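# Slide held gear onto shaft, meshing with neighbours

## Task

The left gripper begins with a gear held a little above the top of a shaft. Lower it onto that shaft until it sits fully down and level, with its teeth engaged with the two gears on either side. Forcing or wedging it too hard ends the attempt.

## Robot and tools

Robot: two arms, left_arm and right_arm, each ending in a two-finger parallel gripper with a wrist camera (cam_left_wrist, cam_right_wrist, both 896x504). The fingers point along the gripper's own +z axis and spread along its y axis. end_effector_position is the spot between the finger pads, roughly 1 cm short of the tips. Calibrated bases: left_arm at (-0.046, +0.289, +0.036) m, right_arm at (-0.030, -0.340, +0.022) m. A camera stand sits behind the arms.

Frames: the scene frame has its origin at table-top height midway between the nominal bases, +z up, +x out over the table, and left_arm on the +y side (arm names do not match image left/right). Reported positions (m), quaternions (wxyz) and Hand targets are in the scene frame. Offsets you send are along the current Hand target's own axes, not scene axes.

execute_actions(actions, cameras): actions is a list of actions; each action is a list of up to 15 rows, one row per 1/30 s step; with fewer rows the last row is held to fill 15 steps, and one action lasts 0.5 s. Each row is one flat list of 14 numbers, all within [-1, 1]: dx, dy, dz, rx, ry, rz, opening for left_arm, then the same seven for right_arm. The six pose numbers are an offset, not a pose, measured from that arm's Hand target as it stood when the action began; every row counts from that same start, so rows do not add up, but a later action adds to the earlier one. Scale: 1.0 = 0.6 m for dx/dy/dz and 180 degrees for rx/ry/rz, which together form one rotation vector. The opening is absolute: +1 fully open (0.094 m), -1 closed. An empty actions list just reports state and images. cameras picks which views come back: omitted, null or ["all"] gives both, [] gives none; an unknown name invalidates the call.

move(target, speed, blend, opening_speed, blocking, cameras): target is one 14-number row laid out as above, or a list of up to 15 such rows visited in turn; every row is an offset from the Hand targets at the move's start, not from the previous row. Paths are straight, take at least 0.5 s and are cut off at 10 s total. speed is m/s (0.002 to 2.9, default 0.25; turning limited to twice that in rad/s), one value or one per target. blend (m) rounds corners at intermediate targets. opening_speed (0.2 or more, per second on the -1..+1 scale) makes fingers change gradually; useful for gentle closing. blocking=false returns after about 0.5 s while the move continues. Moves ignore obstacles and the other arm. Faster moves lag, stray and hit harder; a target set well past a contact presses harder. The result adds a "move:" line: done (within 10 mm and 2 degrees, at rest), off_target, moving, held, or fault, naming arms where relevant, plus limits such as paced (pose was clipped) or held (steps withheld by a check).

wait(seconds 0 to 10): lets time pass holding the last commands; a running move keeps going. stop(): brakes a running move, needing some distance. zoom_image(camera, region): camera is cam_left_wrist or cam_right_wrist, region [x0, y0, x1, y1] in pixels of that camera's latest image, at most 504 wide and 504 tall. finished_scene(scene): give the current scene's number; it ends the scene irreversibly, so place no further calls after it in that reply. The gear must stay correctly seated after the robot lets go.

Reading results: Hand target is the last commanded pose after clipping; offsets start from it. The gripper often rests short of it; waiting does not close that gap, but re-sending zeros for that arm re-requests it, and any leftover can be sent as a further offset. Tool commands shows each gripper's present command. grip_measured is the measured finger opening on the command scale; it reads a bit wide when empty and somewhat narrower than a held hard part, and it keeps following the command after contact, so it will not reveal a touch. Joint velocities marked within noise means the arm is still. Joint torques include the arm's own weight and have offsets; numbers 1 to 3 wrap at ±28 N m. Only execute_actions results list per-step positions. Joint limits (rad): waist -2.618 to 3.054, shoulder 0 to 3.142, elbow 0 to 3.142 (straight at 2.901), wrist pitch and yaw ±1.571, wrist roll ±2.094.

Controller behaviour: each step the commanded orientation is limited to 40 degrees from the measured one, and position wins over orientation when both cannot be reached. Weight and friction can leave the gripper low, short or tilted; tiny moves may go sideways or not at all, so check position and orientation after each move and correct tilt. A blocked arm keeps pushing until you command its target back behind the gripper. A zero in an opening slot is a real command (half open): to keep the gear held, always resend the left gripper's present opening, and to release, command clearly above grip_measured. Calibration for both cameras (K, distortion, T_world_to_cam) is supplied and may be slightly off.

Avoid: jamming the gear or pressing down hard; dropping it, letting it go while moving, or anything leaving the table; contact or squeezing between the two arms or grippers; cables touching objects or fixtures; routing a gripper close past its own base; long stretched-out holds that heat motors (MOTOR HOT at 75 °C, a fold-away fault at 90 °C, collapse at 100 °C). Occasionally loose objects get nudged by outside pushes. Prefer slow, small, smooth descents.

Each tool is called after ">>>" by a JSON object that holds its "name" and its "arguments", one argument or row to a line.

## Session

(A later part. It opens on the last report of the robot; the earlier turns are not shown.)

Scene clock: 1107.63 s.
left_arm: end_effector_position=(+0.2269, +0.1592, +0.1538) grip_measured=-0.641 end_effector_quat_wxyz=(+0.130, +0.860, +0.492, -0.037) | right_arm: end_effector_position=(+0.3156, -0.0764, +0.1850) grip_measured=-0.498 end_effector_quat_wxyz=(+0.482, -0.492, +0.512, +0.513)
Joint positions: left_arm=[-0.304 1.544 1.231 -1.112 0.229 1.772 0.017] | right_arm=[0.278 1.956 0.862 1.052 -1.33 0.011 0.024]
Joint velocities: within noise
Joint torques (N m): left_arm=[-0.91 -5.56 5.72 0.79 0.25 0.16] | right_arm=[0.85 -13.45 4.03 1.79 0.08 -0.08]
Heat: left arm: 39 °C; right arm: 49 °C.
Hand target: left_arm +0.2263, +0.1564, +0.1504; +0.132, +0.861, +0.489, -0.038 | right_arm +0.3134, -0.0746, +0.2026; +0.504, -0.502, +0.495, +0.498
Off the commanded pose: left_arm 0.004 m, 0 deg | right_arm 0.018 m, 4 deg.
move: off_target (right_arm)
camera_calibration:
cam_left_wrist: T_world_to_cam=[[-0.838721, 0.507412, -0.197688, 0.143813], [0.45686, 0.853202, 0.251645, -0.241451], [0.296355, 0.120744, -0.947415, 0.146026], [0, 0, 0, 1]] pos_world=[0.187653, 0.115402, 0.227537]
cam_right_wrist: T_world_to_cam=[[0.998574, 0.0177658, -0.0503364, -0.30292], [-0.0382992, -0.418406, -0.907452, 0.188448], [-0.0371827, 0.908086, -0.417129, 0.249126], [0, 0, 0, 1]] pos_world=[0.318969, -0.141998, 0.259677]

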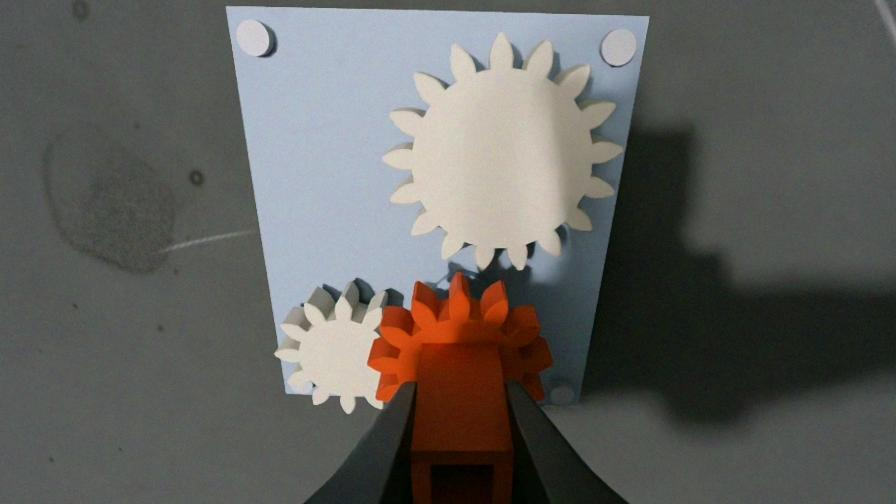

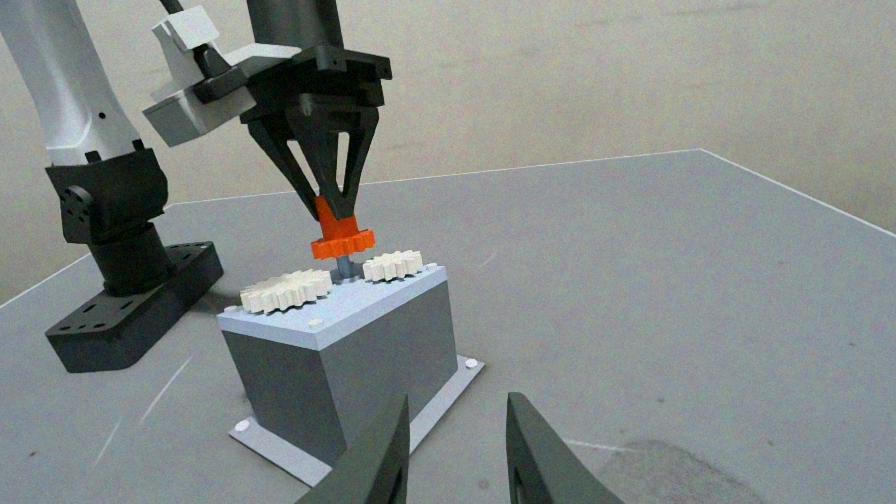

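>>> {"name": "move", "arguments": {
  "target": [-0.0025,0.001,-0.02,0,0,0,-1,0,0,0,0,0,0,-0.5],
  "speed": 0.02,
  "cameras": []
}}

>>> {"name": "move", "arguments": {
  "target": [0,0.0005,0.0155,0,0,0,-1,0,0,0,0,0,0,-0.5],
  "speed": 0.02
}}

>>> {"name": "zoom_image", "arguments": {
  "camera": "cam_right_wrist",
  "region": [280, 170, 420, 310]
}}

>>> {"name": "zoom_image", "arguments": {
  "camera": "cam_left_wrist",
  "region": [410, 250, 510, 320]
}}

Scene clock: 1134.03 s.
left_arm: end_effector_position=(+0.2223, +0.1607, +0.1533) grip_measured=-0.641 end_effector_quat_wxyz=(+0.122, +0.860, +0.493, -0.043) | right_arm: end_effector_position=(+0.3156, -0.0764, +0.1850) grip_measured=-0.498 end_effector_quat_wxyz=(+0.482, -0.492, +0.512, +0.513)
Joint positions: left_arm=[-0.304 1.544 1.232 -1.133 0.229 1.772 0.017] | right_arm=[0.278 1.956 0.862 1.052 -1.33 0.011 0.024]
Joint velocities: within noise
Joint torques (N m): left_arm=[-0.54 -6.43 9.24 0.43 0.28 0.19] | right_arm=[0.81 -13.49 4.05 1.81 0.04 -0.07]
Heat: left arm: 39 °C; right arm: 49 °C.
Hand target: left_arm +0.2253, +0.1581, +0.1623; +0.132, +0.861, +0.489, -0.038 | right_arm +0.3135, -0.0746, +0.2027; +0.505, -0.502, +0.495, +0.498
Off the commanded pose: left_arm 0.010 m, 1 deg | right_arm 0.018 m, 4 deg.
move: off_target (right_arm)
No camera images: "cameras" was empty.

Scene clock: 1134.83 s.
left_arm: end_effector_position=(+0.2233, +0.1592, +0.1535) grip_measured=-0.641 end_effector_quat_wxyz=(+0.125, +0.861, +0.491, -0.041) | right_arm: end_effector_position=(+0.3156, -0.0764, +0.1850) grip_measured=-0.498 end_effector_quat_wxyz=(+0.482, -0.492, +0.512, +0.513)
Joint positions: left_arm=[-0.308 1.544 1.232 -1.126 0.229 1.772 0.017] | right_arm=[0.278 1.956 0.862 1.052 -1.33 0.011 0.024]
Joint velocities: within noise
Joint torques (N m): left_arm=[-0.81 -5.68 6.76 0.77 0.29 0.12] | right_arm=[0.91 -13.45 4.03 1.8 0.06 -0.05]
Heat: left arm: 39 °C; right arm: 49 °C.
Hand target: left_arm +0.2262, +0.1555, +0.1535; +0.132, +0.861, +0.489, -0.038 | right_arm +0.3135, -0.0746, +0.2027; +0.505, -0.502, +0.495, +0.498
Off the commanded pose: left_arm 0.005 m, 1 deg | right_arm 0.018 m, 4 deg.
move: off_target (right_arm)
camera_calibration:
cam_left_wrist: T_world_to_cam=[[-0.839226, 0.511342, -0.185011, 0.138337], [0.46321, 0.850448, 0.249348, -0.240355], [0.284844, 0.12356, -0.950577, 0.149491], [0, 0, 0, 1]] pos_world=[0.184849, 0.115201, 0.227629]
cam_right_wrist: T_world_to_cam=[[0.998601, 0.0174038, -0.0499399, -0.303083], [-0.0380958, -0.418262, -0.907527, 0.188423], [-0.0366824, 0.90816, -0.417014, 0.248946], [0, 0, 0, 1]] pos_world=[0.318969, -0.141998, 0.259677]

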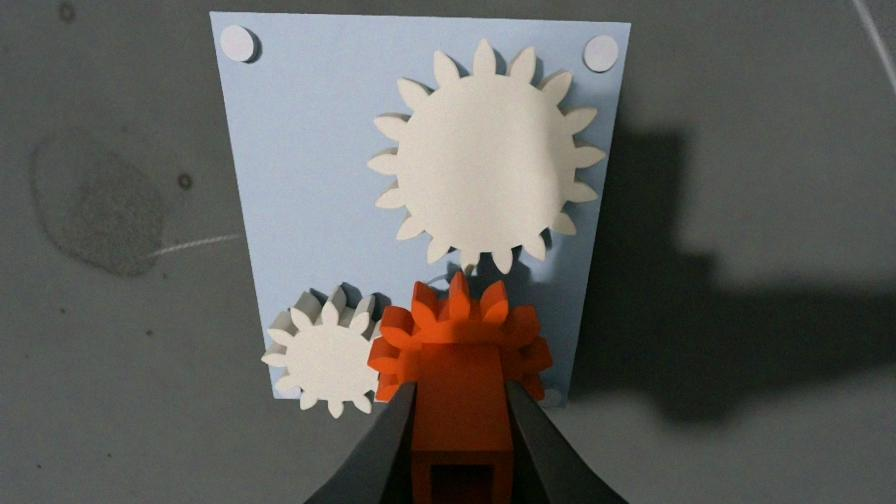

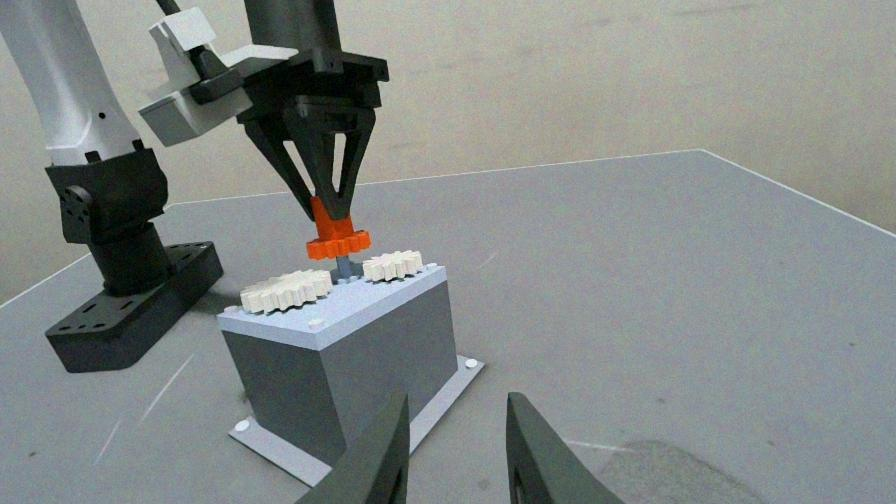

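Scaled by 3.600 from the camera's 896x504 image, which has a finer 1280x720 frame.

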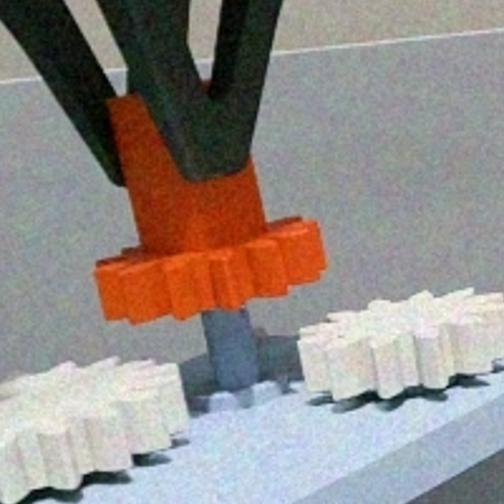

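Scaled by 5.040 from the camera's 896x504 image, which has a finer 1280x720 frame.

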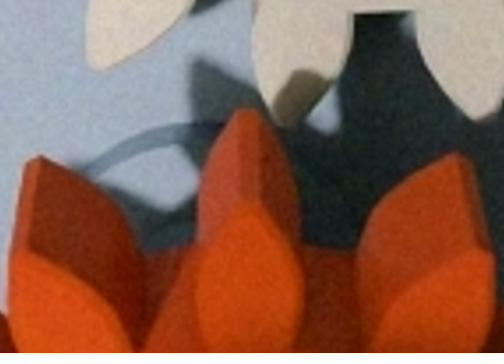

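>>> {"name": "execute_actions", "arguments": {
  "actions": []
}}

>>> {"name": "zoom_image", "arguments": {
  "camera": "cam_right_wrist",
  "region": [280, 170, 420, 310]
}}

>>> {"name": "zoom_image", "arguments": {
  "camera": "cam_left_wrist",
  "region": [300, 254, 620, 504]
}}

Scene clock: 1186.00 s.
left_arm: end_effector_position=(+0.2233, +0.1592, +0.1535) grip_measured=-0.641 end_effector_quat_wxyz=(+0.125, +0.861, +0.491, -0.041) | right_arm: end_effector_position=(+0.3156, -0.0764, +0.1850) grip_measured=-0.498 end_effector_quat_wxyz=(+0.482, -0.492, +0.512, +0.513)
Joint positions: left_arm=[-0.308 1.544 1.232 -1.126 0.229 1.772 0.017] | right_arm=[0.278 1.956 0.862 1.052 -1.33 0.011 0.024]
Joint velocities: within noise
Joint torques (N m): left_arm=[-0.81 -5.7 6.72 0.79 0.27 0.13] | right_arm=[0.87 -13.46 4.1 1.8 0.06 -0.07]
Heat: left arm: 39 °C; right arm: 50 °C.
Hand target: left_arm +0.2262, +0.1555, +0.1535; +0.132, +0.861, +0.489, -0.038 | right_arm +0.3135, -0.0746, +0.2027; +0.505, -0.502, +0.495, +0.498
Tool commands: left_gripper/opening=-1.0 right_gripper/opening=-0.5
Off the commanded pose: left_arm 0.005 m, 1 deg | right_arm 0.018 m, 4 deg.
camera_calibration:
cam_left_wrist: T_world_to_cam=[[-0.839226, 0.511342, -0.185011, 0.138337], [0.46321, 0.850448, 0.249348, -0.240355], [0.284844, 0.12356, -0.950577, 0.149491], [0, 0, 0, 1]] pos_world=[0.184849, 0.115201, 0.227629]
cam_right_wrist: T_world_to_cam=[[0.998601, 0.0174038, -0.0499399, -0.303083], [-0.0380958, -0.418262, -0.907527, 0.188423], [-0.0366824, 0.90816, -0.417014, 0.248946], [0, 0, 0, 1]] pos_world=[0.318969, -0.141998, 0.259677]

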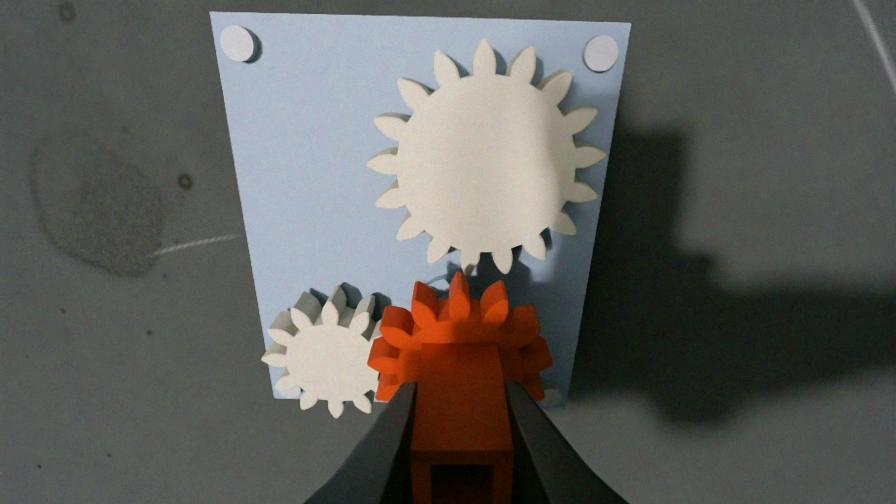

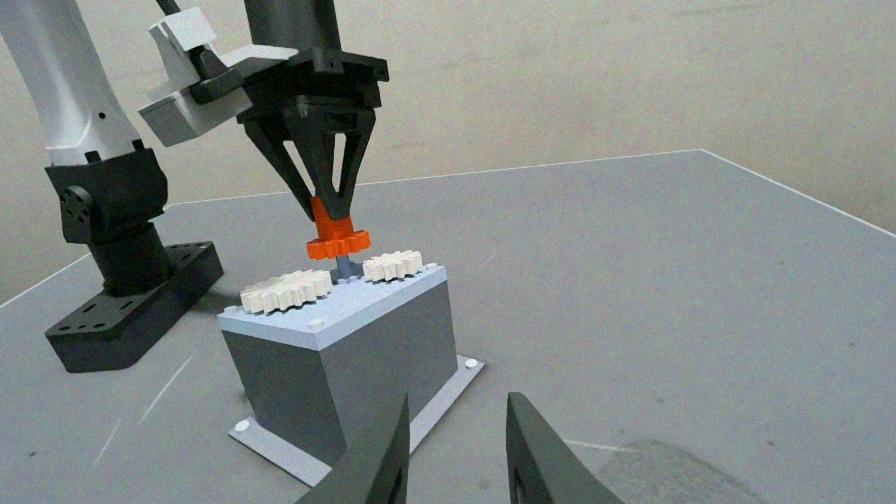

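Scaled by 3.600 from the camera's 896x504 image, which has a finer 1280x720 frame.

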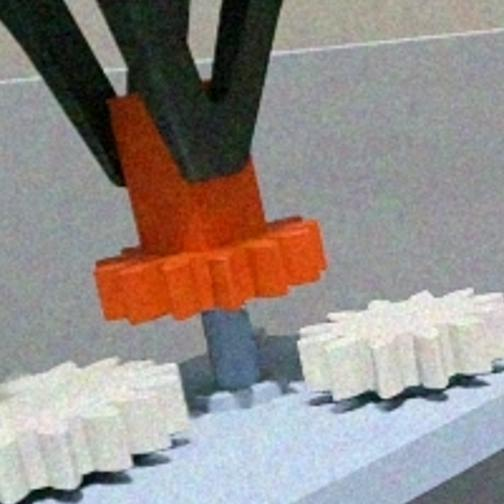

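Scaled by 1.575 from the camera's 896x504 image, which has a finer 1280x720 frame.

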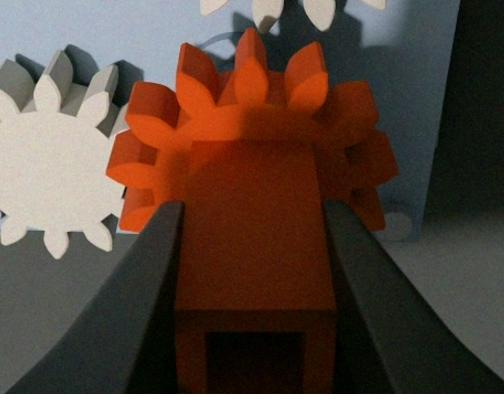

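>>> {"name": "zoom_image", "arguments": {
  "camera": "cam_left_wrist",
  "region": [400, 254, 500, 310]
}}

>>> {"name": "zoom_image", "arguments": {
  "camera": "cam_right_wrist",
  "region": [300, 220, 380, 290]
}}

Scaled by 5.040 from the camera's 896x504 image, which has a finer 1280x720 frame.

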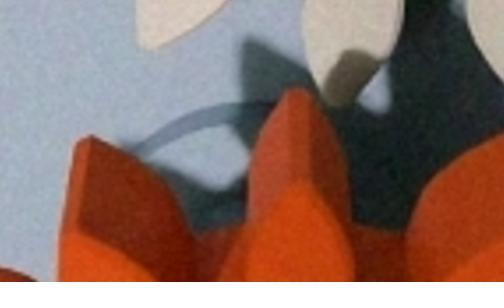

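Scaled by 6.300 from the camera's 896x504 image, which has a finer 1280x720 frame.

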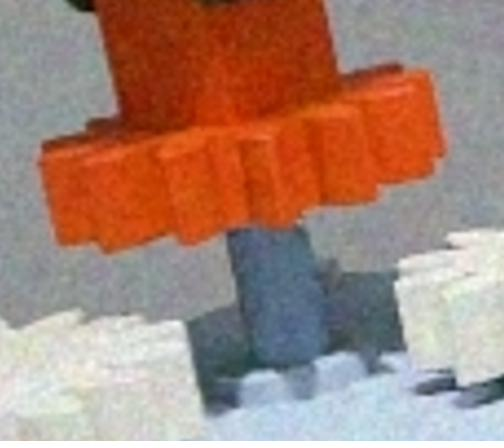

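>>> {"name": "move", "arguments": {
  "target": [-0.0031,0.0023,-0.0361,0,0,0,-1,0,0,0,0,0,0,-0.5],
  "speed": 0.03,
  "cameras": ["cam_left_wrist"]
}}

Scene clock: 1240.87 s.
left_arm: end_effector_position=(+0.2214, +0.1598, +0.1647) grip_measured=-0.641 end_effector_quat_wxyz=(+0.121, +0.861, +0.492, -0.045) | right_arm: end_effector_position=(+0.3156, -0.0764, +0.1850) grip_measured=-0.498 end_effector_quat_wxyz=(+0.482, -0.492, +0.512, +0.513)
Joint positions: left_arm=[-0.308 1.544 1.278 -1.183 0.229 1.772 0.017] | right_arm=[0.278 1.956 0.862 1.052 -1.33 0.011 0.024]
Joint velocities: within noise
Joint torques (N m): left_arm=[0.13 -6.61 9.35 0.41 0.28 0.24] | right_arm=[0.85 -13.41 4.12 1.79 0.04 -0.09]
Heat: left arm: 39 °C; right arm: 51 °C.
Hand target: left_arm +0.2250, +0.1590, +0.1749; +0.132, +0.861, +0.489, -0.038 | right_arm +0.3135, -0.0746, +0.2026; +0.505, -0.502, +0.495, +0.498
Off the commanded pose: left_arm 0.011 m, 1 deg | right_arm 0.018 m, 4 deg.
move: off_target (left_arm, right_arm)
camera_calibration:
cam_left_wrist: T_world_to_cam=[[-0.841022, 0.512023, -0.174684, 0.137148], [0.465825, 0.849568, 0.24747, -0.242871], [0.275116, 0.126755, -0.953018, 0.162601], [0, 0, 0, 1]] pos_world=[0.183746, 0.115502, 0.239022]
Images, in order (width x height): cam_left_wrist 896x504.

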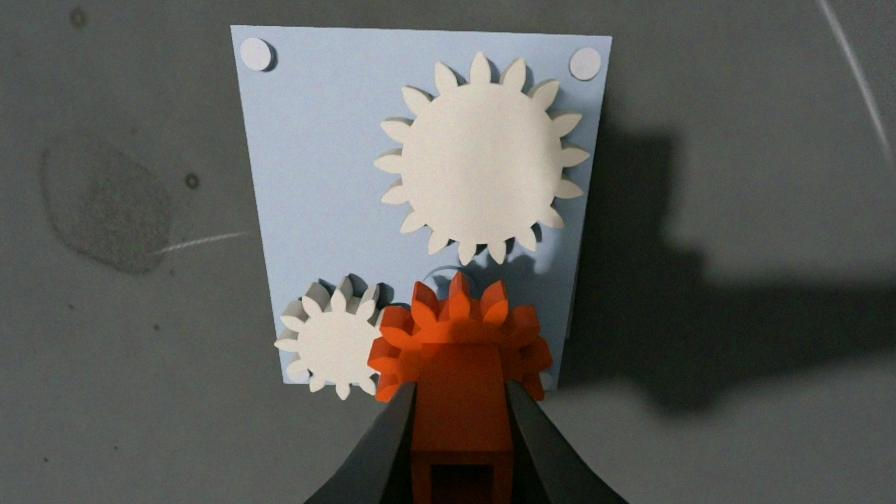

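>>> {"name": "move", "arguments": {
  "target": [0.0015,-0.0018,0.0302,0,0,0,-1,0,0,0,0,0,0,-0.5],
  "speed": 0.02
}}

>>> {"name": "zoom_image", "arguments": {
  "camera": "cam_left_wrist",
  "region": [400, 254, 500, 310]
}}

>>> {"name": "zoom_image", "arguments": {
  "camera": "cam_right_wrist",
  "region": [300, 220, 380, 290]
}}

Scene clock: 1257.93 s.
left_arm: end_effector_position=(+0.2243, +0.1589, +0.1578) grip_measured=-0.641 end_effector_quat_wxyz=(+0.126, +0.861, +0.491, -0.040) | right_arm: end_effector_position=(+0.3156, -0.0764, +0.1851) grip_measured=-0.498 end_effector_quat_wxyz=(+0.482, -0.492, +0.512, +0.513)
Joint positions: left_arm=[-0.308 1.544 1.248 -1.14 0.229 1.772 0.017] | right_arm=[0.278 1.956 0.862 1.052 -1.33 0.011 0.024]
Joint velocities: within noise
Joint torques (N m): left_arm=[-0.88 -5.89 6.3 0.8 0.27 0.09] | right_arm=[0.76 -13.38 4.11 1.81 0.04 -0.09]
Heat: left arm: 39 °C; right arm: 51 °C.
Hand target: left_arm +0.2257, +0.1555, +0.1571; +0.132, +0.861, +0.489, -0.038 | right_arm +0.3135, -0.0746, +0.2027; +0.505, -0.502, +0.495, +0.498
Off the commanded pose: left_arm 0.004 m, 1 deg | right_arm 0.018 m, 4 deg.
move: off_target (right_arm)
camera_calibration:
cam_left_wrist: T_world_to_cam=[[-0.838678, 0.511197, -0.187873, 0.140499], [0.462531, 0.850666, 0.249866, -0.241513], [0.287548, 0.12266, -0.949879, 0.152639], [0, 0, 0, 1]] pos_world=[0.18565, 0.114901, 0.231731]
cam_right_wrist: T_world_to_cam=[[0.998616, 0.0174401, -0.0496269, -0.303164], [-0.0377967, -0.418251, -0.907545, 0.188333], [-0.0365841, 0.908164, -0.417012, 0.248915], [0, 0, 0, 1]] pos_world=[0.318969, -0.141998, 0.259676]

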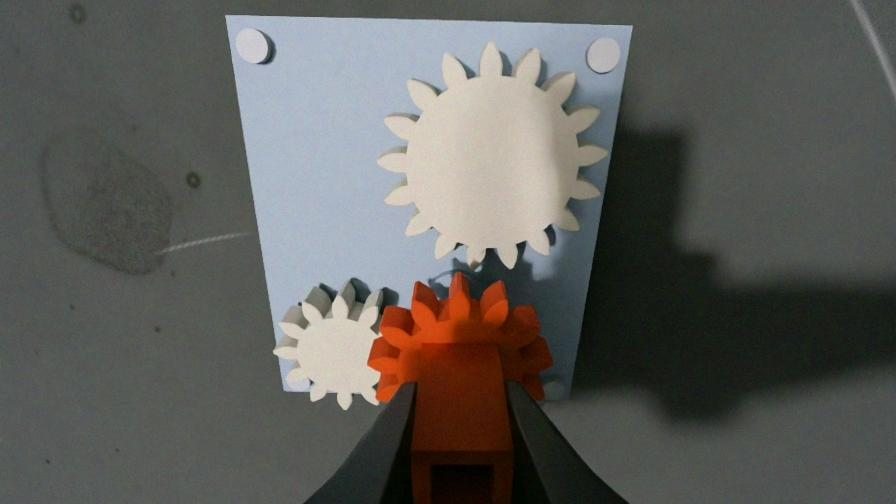

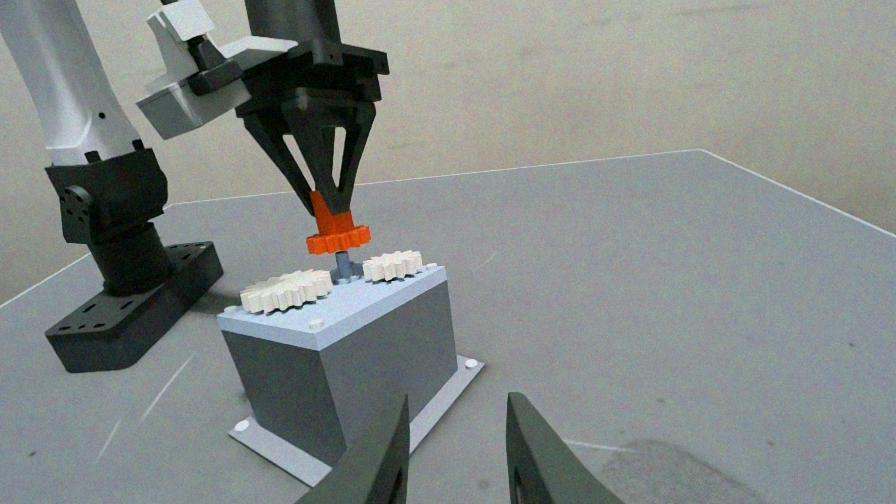

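Scaled by 5.040 from the camera's 896x504 image, which has a finer 1280x720 frame.

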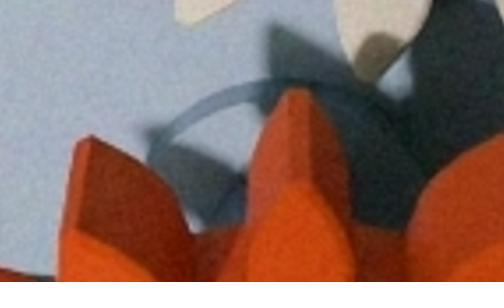

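Scaled by 6.300 from the camera's 896x504 image, which has a finer 1280x720 frame.

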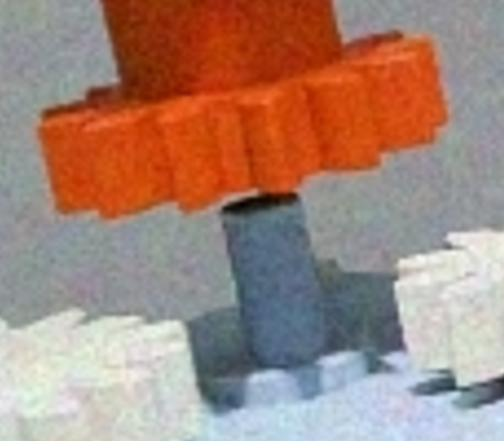

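>>> {"name": "move", "arguments": {
  "target": [0.002,-0.0002,0.0075,0,0,0,-1,0,0,0,0,0,0,-0.5],
  "speed": 0.01
}}

>>> {"name": "zoom_image", "arguments": {
  "camera": "cam_left_wrist",
  "region": [400, 254, 500, 310]
}}

>>> {"name": "zoom_image", "arguments": {
  "camera": "cam_right_wrist",
  "region": [300, 220, 380, 290]
}}

Scene clock: 1274.97 s.
left_arm: end_effector_position=(+0.2251, +0.1586, +0.1545) grip_measured=-0.641 end_effector_quat_wxyz=(+0.128, +0.861, +0.490, -0.039) | right_arm: end_effector_position=(+0.3156, -0.0764, +0.1851) grip_measured=-0.498 end_effector_quat_wxyz=(+0.482, -0.492, +0.512, +0.513)
Joint positions: left_arm=[-0.308 1.544 1.235 -1.121 0.229 1.772 0.017] | right_arm=[0.278 1.956 0.862 1.052 -1.33 0.011 0.024]
Joint velocities: within noise
Joint torques (N m): left_arm=[-0.95 -5.64 6.26 0.83 0.27 0.13] | right_arm=[0.84 -13.46 4 1.8 0.06 -0.07]
Heat: left arm: 39 °C; right arm: 51 °C.
Hand target: left_arm +0.2266, +0.1553, +0.1525; +0.132, +0.861, +0.489, -0.038 | right_arm +0.3135, -0.0746, +0.2027; +0.505, -0.502, +0.495, +0.498
Off the commanded pose: left_arm 0.004 m, 0 deg | right_arm 0.018 m, 4 deg.
move: off_target (right_arm)
camera_calibration:
cam_left_wrist: T_world_to_cam=[[-0.837854, 0.510906, -0.192293, 0.141222], [0.461394, 0.851027, 0.250735, -0.240839], [0.291748, 0.121357, -0.948765, 0.148394], [0, 0, 0, 1]] pos_world=[0.186151, 0.114801, 0.228334]
cam_right_wrist: T_world_to_cam=[[0.998616, 0.0174401, -0.0496269, -0.303164], [-0.0377967, -0.418251, -0.907545, 0.188333], [-0.0365841, 0.908164, -0.417012, 0.248915], [0, 0, 0, 1]] pos_world=[0.318969, -0.141998, 0.259676]

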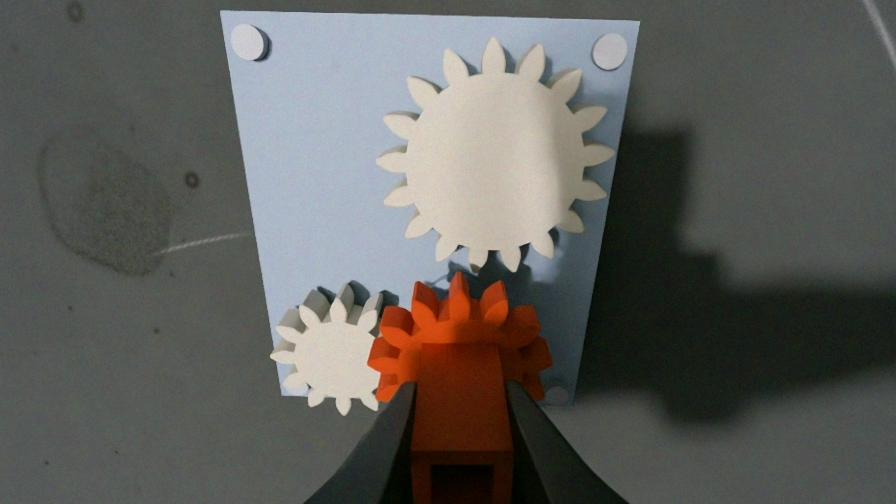

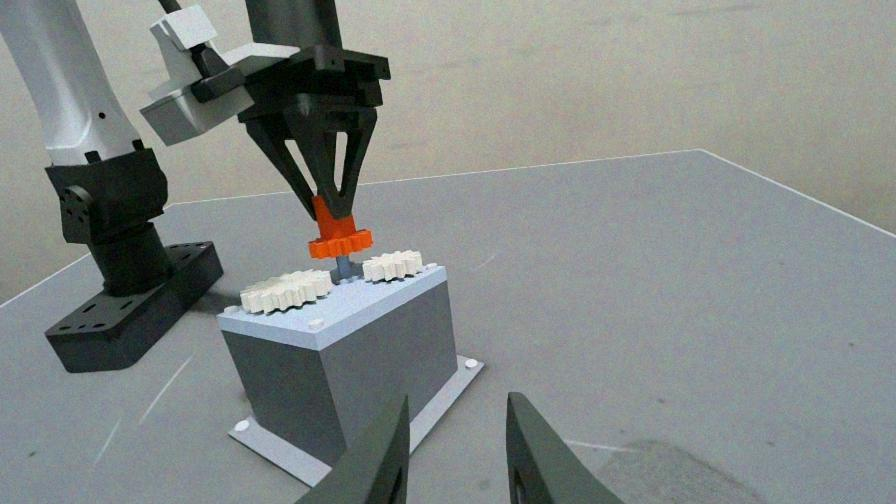

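Scaled by 5.040 from the camera's 896x504 image, which has a finer 1280x720 frame.

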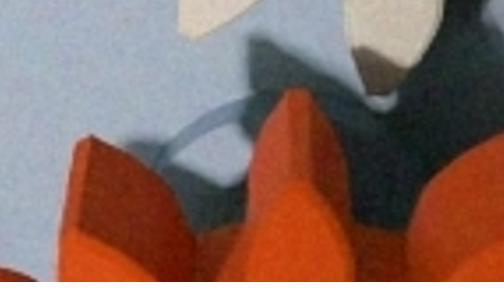

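Scaled by 6.300 from the camera's 896x504 image, which has a finer 1280x720 frame.

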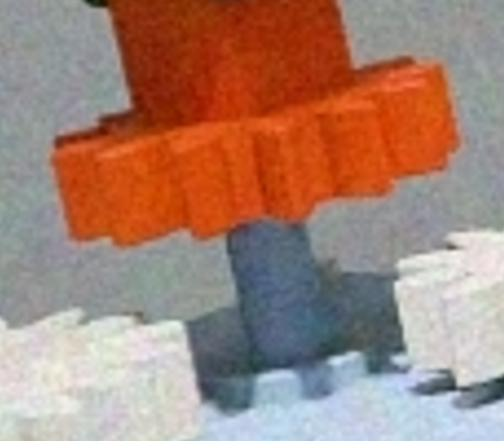

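>>> {"name": "move", "arguments": {
  "target": [0.00027,-0.0001,0.0050,0,0,0,-1,0,0,0,0,0,0,-0.5],
  "speed": 0.01,
  "cameras": []
}}

>>> {"name": "move", "arguments": {
  "target": [0.00027,-0.0001,0.0050,0,0,0,-1,0,0,0,0,0,0,-0.5],
  "speed": 0.01
}}

>>> {"name": "zoom_image", "arguments": {
  "camera": "cam_right_wrist",
  "region": [300, 220, 380, 290]
}}

Scene clock: 1285.00 s.
left_arm: end_effector_position=(+0.2259, +0.1583, +0.1538) grip_measured=-0.641 end_effector_quat_wxyz=(+0.129, +0.861, +0.490, -0.037) | right_arm: end_effector_position=(+0.3156, -0.0764, +0.1851) grip_measured=-0.498 end_effector_quat_wxyz=(+0.482, -0.492, +0.512, +0.513)
Joint positions: left_arm=[-0.308 1.544 1.232 -1.115 0.229 1.772 0.017] | right_arm=[0.278 1.956 0.862 1.052 -1.33 0.011 0.024]
Joint velocities: within noise
Joint torques (N m): left_arm=[-1.09 -5.42 5.64 0.85 0.27 0.1] | right_arm=[0.94 -13.41 3.99 1.81 0.05 -0.09]
Heat: left arm: 39 °C; right arm: 51 °C.
Hand target: left_arm +0.2268, +0.1547, +0.1496; +0.132, +0.861, +0.489, -0.038 | right_arm +0.3135, -0.0746, +0.2026; +0.505, -0.502, +0.495, +0.498
Off the commanded pose: left_arm 0.006 m, 0 deg | right_arm 0.018 m, 4 deg.
move: off_target (right_arm)
No camera images: "cameras" was empty.

Scene clock: 1285.70 s.
left_arm: end_effector_position=(+0.2259, +0.1583, +0.1535) grip_measured=-0.641 end_effector_quat_wxyz=(+0.129, +0.861, +0.491, -0.038) | right_arm: end_effector_position=(+0.3156, -0.0764, +0.1851) grip_measured=-0.498 end_effector_quat_wxyz=(+0.482, -0.492, +0.512, +0.513)
Joint positions: left_arm=[-0.308 1.544 1.23 -1.113 0.229 1.771 0.017] | right_arm=[0.278 1.956 0.862 1.052 -1.33 0.011 0.024]
Joint velocities: within noise
Joint torques (N m): left_arm=[-1.39 -5.19 4.81 0.99 0.25 0.1] | right_arm=[0.94 -13.45 4.04 1.8 0.07 -0.08]
Heat: left arm: 39 °C; right arm: 51 °C.
Hand target: left_arm +0.2270, +0.1541, +0.1467; +0.132, +0.861, +0.489, -0.038 | right_arm +0.3135, -0.0746, +0.2026; +0.505, -0.502, +0.495, +0.498
Off the commanded pose: left_arm 0.008 m, 0 deg | right_arm 0.018 m, 4 deg.
move: off_target (right_arm)
camera_calibration:
cam_left_wrist: T_world_to_cam=[[-0.837774, 0.509731, -0.195725, 0.142587], [0.459625, 0.85186, 0.251157, -0.240472], [0.294753, 0.120453, -0.947951, 0.146666], [0, 0, 0, 1]] pos_world=[0.186752, 0.114501, 0.227336]
cam_right_wrist: T_world_to_cam=[[0.998616, 0.0174401, -0.0496269, -0.303164], [-0.0377967, -0.418251, -0.907545, 0.188333], [-0.0365841, 0.908164, -0.417012, 0.248915], [0, 0, 0, 1]] pos_world=[0.318969, -0.141998, 0.259676]

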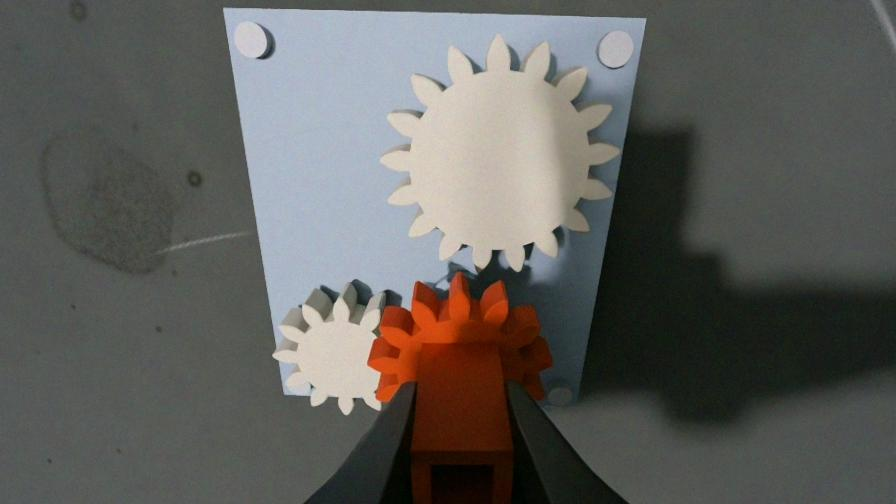

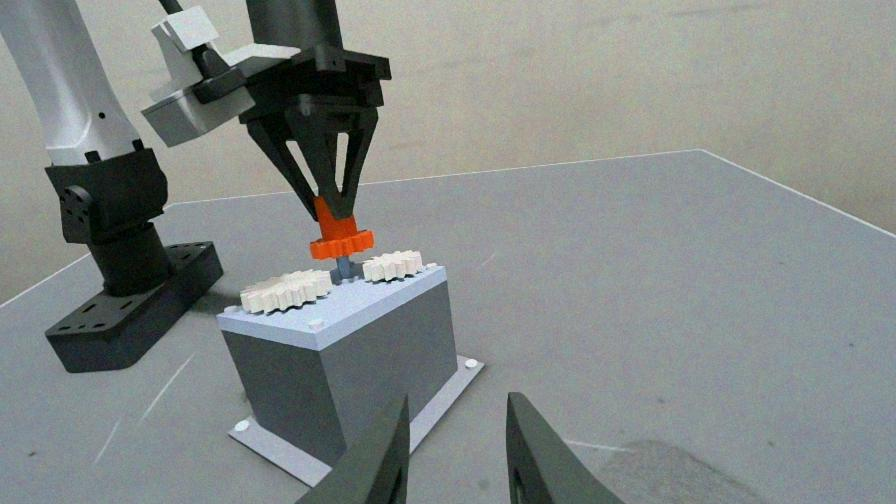

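Scaled by 6.300 from the camera's 896x504 image, which has a finer 1280x720 frame.

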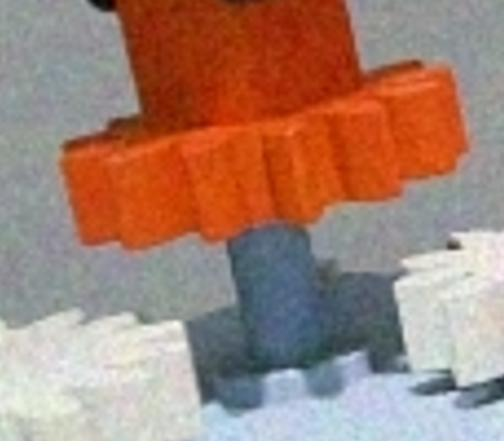

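>>> {"name": "zoom_image", "arguments": {
  "camera": "cam_left_wrist",
  "region": [400, 254, 500, 310]
}}

Scaled by 5.040 from the camera's 896x504 image, which has a finer 1280x720 frame.

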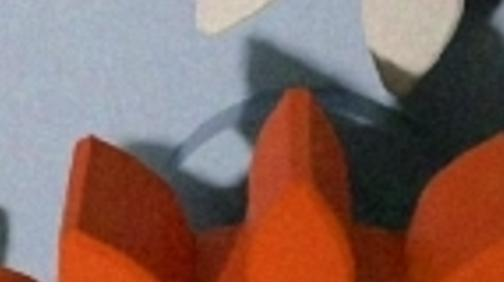

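>>> {"name": "move", "arguments": {
  "target": [-0.0010,-0.0030,-0.0070,0,0,0,-1,0,0,0,0,0,0,-0.5],
  "speed": 0.01
}}

>>> {"name": "zoom_image", "arguments": {
  "camera": "cam_left_wrist",
  "region": [400, 254, 500, 310]
}}

>>> {"name": "zoom_image", "arguments": {
  "camera": "cam_right_wrist",
  "region": [300, 220, 380, 290]
}}

Scene clock: 1305.83 s.
left_arm: end_effector_position=(+0.2259, +0.1583, +0.1535) grip_measured=-0.641 end_effector_quat_wxyz=(+0.129, +0.861, +0.491, -0.038) | right_arm: end_effector_position=(+0.3156, -0.0764, +0.1851) grip_measured=-0.498 end_effector_quat_wxyz=(+0.482, -0.492, +0.512, +0.513)
Joint positions: left_arm=[-0.308 1.544 1.23 -1.113 0.229 1.771 0.017] | right_arm=[0.278 1.956 0.862 1.052 -1.33 0.011 0.024]
Joint velocities: within noise
Joint torques (N m): left_arm=[-0.9 -6.04 5.34 0.81 0.26 0.11] | right_arm=[0.75 -13.53 4 1.79 0.04 -0.07]
Heat: left arm: 38 °C; right arm: 52 °C.
Hand target: left_arm +0.2249, +0.1556, +0.1505; +0.132, +0.861, +0.489, -0.038 | right_arm +0.3135, -0.0746, +0.2026; +0.505, -0.502, +0.495, +0.498
Off the commanded pose: left_arm 0.004 m, 0 deg | right_arm 0.018 m, 4 deg.
move: off_target (right_arm)
camera_calibration:
cam_left_wrist: T_world_to_cam=[[-0.838007, 0.509401, -0.19559, 0.142637], [0.459338, 0.852044, 0.251058, -0.240417], [0.29454, 0.120546, -0.948006, 0.146707], [0, 0, 0, 1]] pos_world=[0.186752, 0.114501, 0.227336]
cam_right_wrist: T_world_to_cam=[[0.998616, 0.0174401, -0.0496269, -0.303164], [-0.0377967, -0.418251, -0.907545, 0.188333], [-0.0365841, 0.908164, -0.417012, 0.248915], [0, 0, 0, 1]] pos_world=[0.318969, -0.141998, 0.259676]

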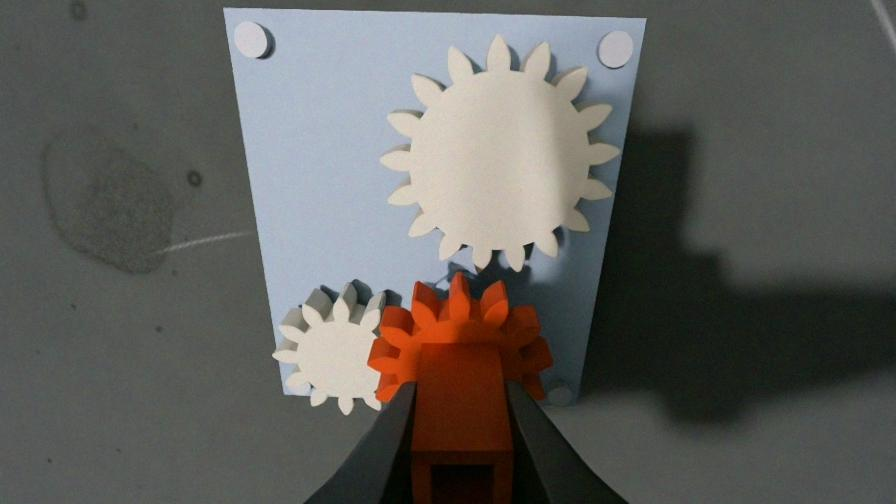

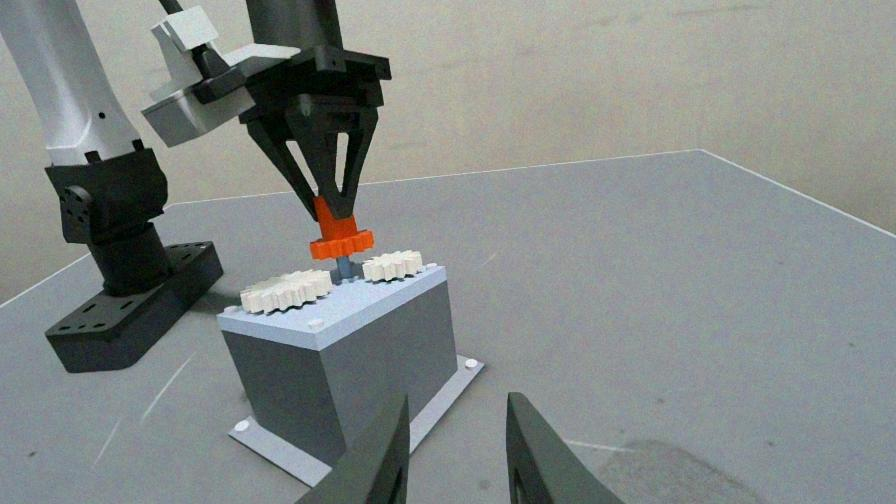

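Scaled by 5.040 from the camera's 896x504 image, which has a finer 1280x720 frame.

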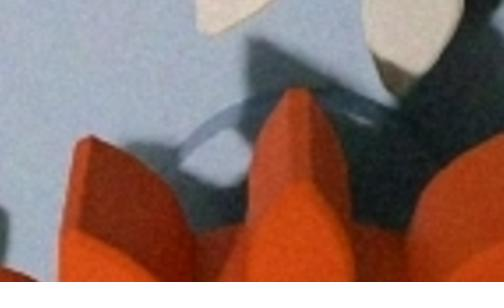

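Scaled by 6.300 from the camera's 896x504 image, which has a finer 1280x720 frame.

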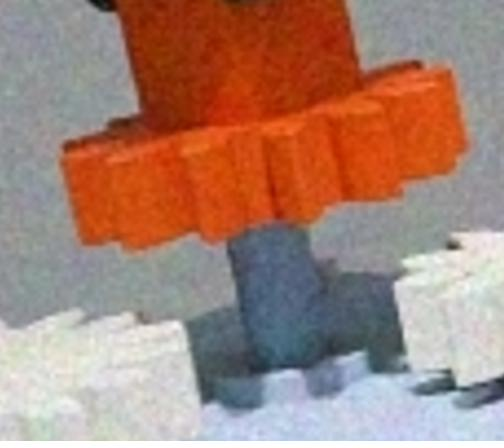

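>>> {"name": "move", "arguments": {
  "target": [0,-0.005,0,0,0,0,-1,0,0,0,0,0,0,-0.5],
  "speed": 0.01,
  "cameras": []
}}

Scene clock: 1309.03 s.
left_arm: end_effector_position=(+0.2255, +0.1585, +0.1534) grip_measured=-0.641 end_effector_quat_wxyz=(+0.131, +0.861, +0.490, -0.036) | right_arm: end_effector_position=(+0.3156, -0.0764, +0.1851) grip_measured=-0.498 end_effector_quat_wxyz=(+0.482, -0.492, +0.512, +0.513)
Joint positions: left_arm=[-0.308 1.537 1.222 -1.106 0.229 1.771 0.017] | right_arm=[0.278 1.956 0.862 1.052 -1.33 0.011 0.024]
Joint velocities: within noise
Joint torques (N m): left_arm=[-0.81 -6.3 4.98 0.76 0.28 0.13] | right_arm=[0.9 -13.39 4 1.8 0.07 -0.08]
Heat: left arm: 38 °C; right arm: 52 °C.
Hand target: left_arm +0.2223, +0.1570, +0.1498; +0.132, +0.861, +0.489, -0.038 | right_arm +0.3135, -0.0746, +0.2026; +0.504, -0.502, +0.495, +0.498
Off the commanded pose: left_arm 0.005 m, 0 deg | right_arm 0.018 m, 4 deg.
move: off_target (right_arm)
No camera images: "cameras" was empty.

>>> {"name": "move", "arguments": {
  "target": [0,-0.0035,0.002,0,0,0,-1,0,0,0,0,0,0,-0.5],
  "speed": 0.01,
  "cameras": []
}}

>>> {"name": "move", "arguments": {
  "target": [0,-0.0025,0.001,0,0,0,-1,0,0,0,0,0,0,-0.5],
  "speed": 0.01,
  "cameras": ["cam_left_wrist","cam_right_wrist"]
}}

>>> {"name": "zoom_image", "arguments": {
  "camera": "cam_left_wrist",
  "region": [400, 254, 500, 310]
}}

>>> {"name": "zoom_image", "arguments": {
  "camera": "cam_right_wrist",
  "region": [300, 220, 380, 290]
}}

Scene clock: 1318.30 s.
left_arm: end_effector_position=(+0.2252, +0.1586, +0.1534) grip_measured=-0.641 end_effector_quat_wxyz=(+0.134, +0.861, +0.490, -0.033) | right_arm: end_effector_position=(+0.3156, -0.0764, +0.1851) grip_measured=-0.498 end_effector_quat_wxyz=(+0.482, -0.492, +0.512, +0.513)
Joint positions: left_arm=[-0.308 1.527 1.212 -1.097 0.229 1.771 0.017] | right_arm=[0.278 1.956 0.862 1.052 -1.33 0.011 0.024]
Joint velocities: within noise
Joint torques (N m): left_arm=[-0.72 -6 4.89 0.71 0.27 0.13] | right_arm=[0.91 -13.38 4.1 1.8 0.04 -0.07]
Heat: left arm: 38 °C; right arm: 52 °C.
Hand target: left_arm +0.2206, +0.1577, +0.1483; +0.132, +0.861, +0.489, -0.038 | right_arm +0.3135, -0.0746, +0.2026; +0.504, -0.502, +0.495, +0.498
Off the commanded pose: left_arm 0.007 m, 1 deg | right_arm 0.018 m, 4 deg.
move: off_target (right_arm)
No camera images: "cameras" was empty.

Scene clock: 1319.00 s.
left_arm: end_effector_position=(+0.2249, +0.1586, +0.1534) grip_measured=-0.641 end_effector_quat_wxyz=(+0.137, +0.861, +0.489, -0.031) | right_arm: end_effector_position=(+0.3156, -0.0764, +0.1851) grip_measured=-0.498 end_effector_quat_wxyz=(+0.482, -0.492, +0.512, +0.513)
Joint positions: left_arm=[-0.308 1.521 1.205 -1.09 0.229 1.771 0.017] | right_arm=[0.278 1.956 0.862 1.052 -1.33 0.011 0.024]
Joint velocities: within noise
Joint torques (N m): left_arm=[-0.73 -5.96 4.64 0.7 0.28 0.14] | right_arm=[0.85 -13.44 4.12 1.81 0.07 -0.06]
Heat: left arm: 38 °C; right arm: 52 °C.
Hand target: left_arm +0.2193, +0.1583, +0.1475; +0.132, +0.861, +0.489, -0.038 | right_arm +0.3135, -0.0746, +0.2026; +0.504, -0.502, +0.495, +0.498
Off the commanded pose: left_arm 0.008 m, 1 deg | right_arm 0.018 m, 4 deg.
move: off_target (right_arm)
camera_calibration:
cam_left_wrist: T_world_to_cam=[[-0.833956, 0.508124, -0.215238, 0.143964], [0.454434, 0.853647, 0.254514, -0.239914], [0.313062, 0.114442, -0.942812, 0.142871], [0, 0, 0, 1]] pos_world=[0.184357, 0.1153, 0.226749]
cam_right_wrist: T_world_to_cam=[[0.998616, 0.0174401, -0.0496269, -0.303164], [-0.0377967, -0.418251, -0.907545, 0.188333], [-0.0365841, 0.908164, -0.417012, 0.248915], [0, 0, 0, 1]] pos_world=[0.318969, -0.141998, 0.259676]

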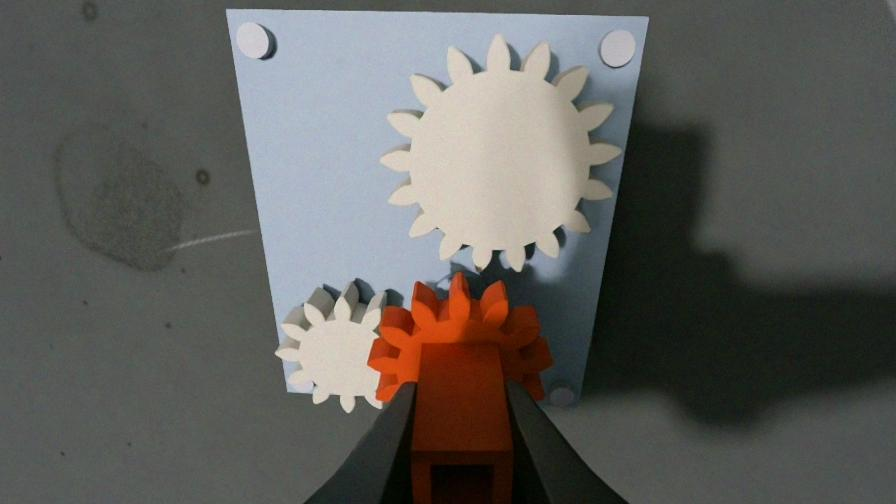

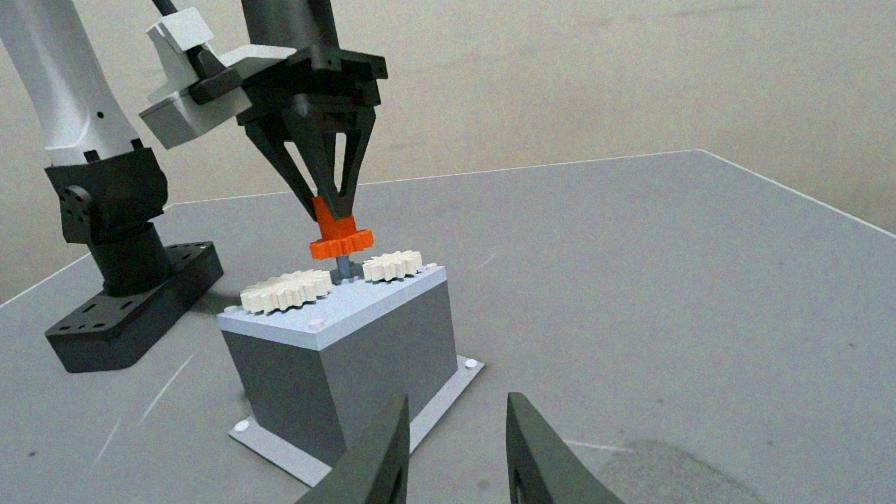

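Scaled by 5.040 from the camera's 896x504 image, which has a finer 1280x720 frame.

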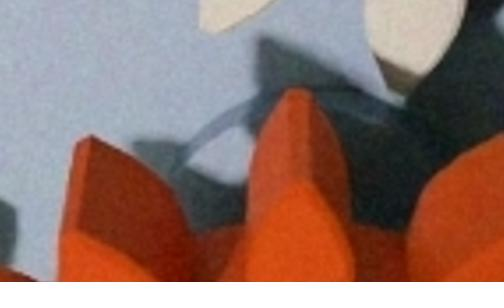

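Scaled by 6.300 from the camera's 896x504 image, which has a finer 1280x720 frame.

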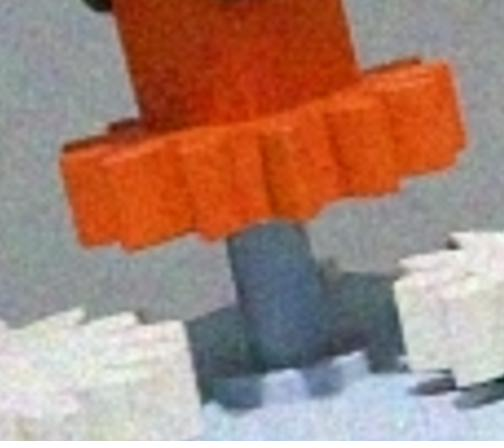

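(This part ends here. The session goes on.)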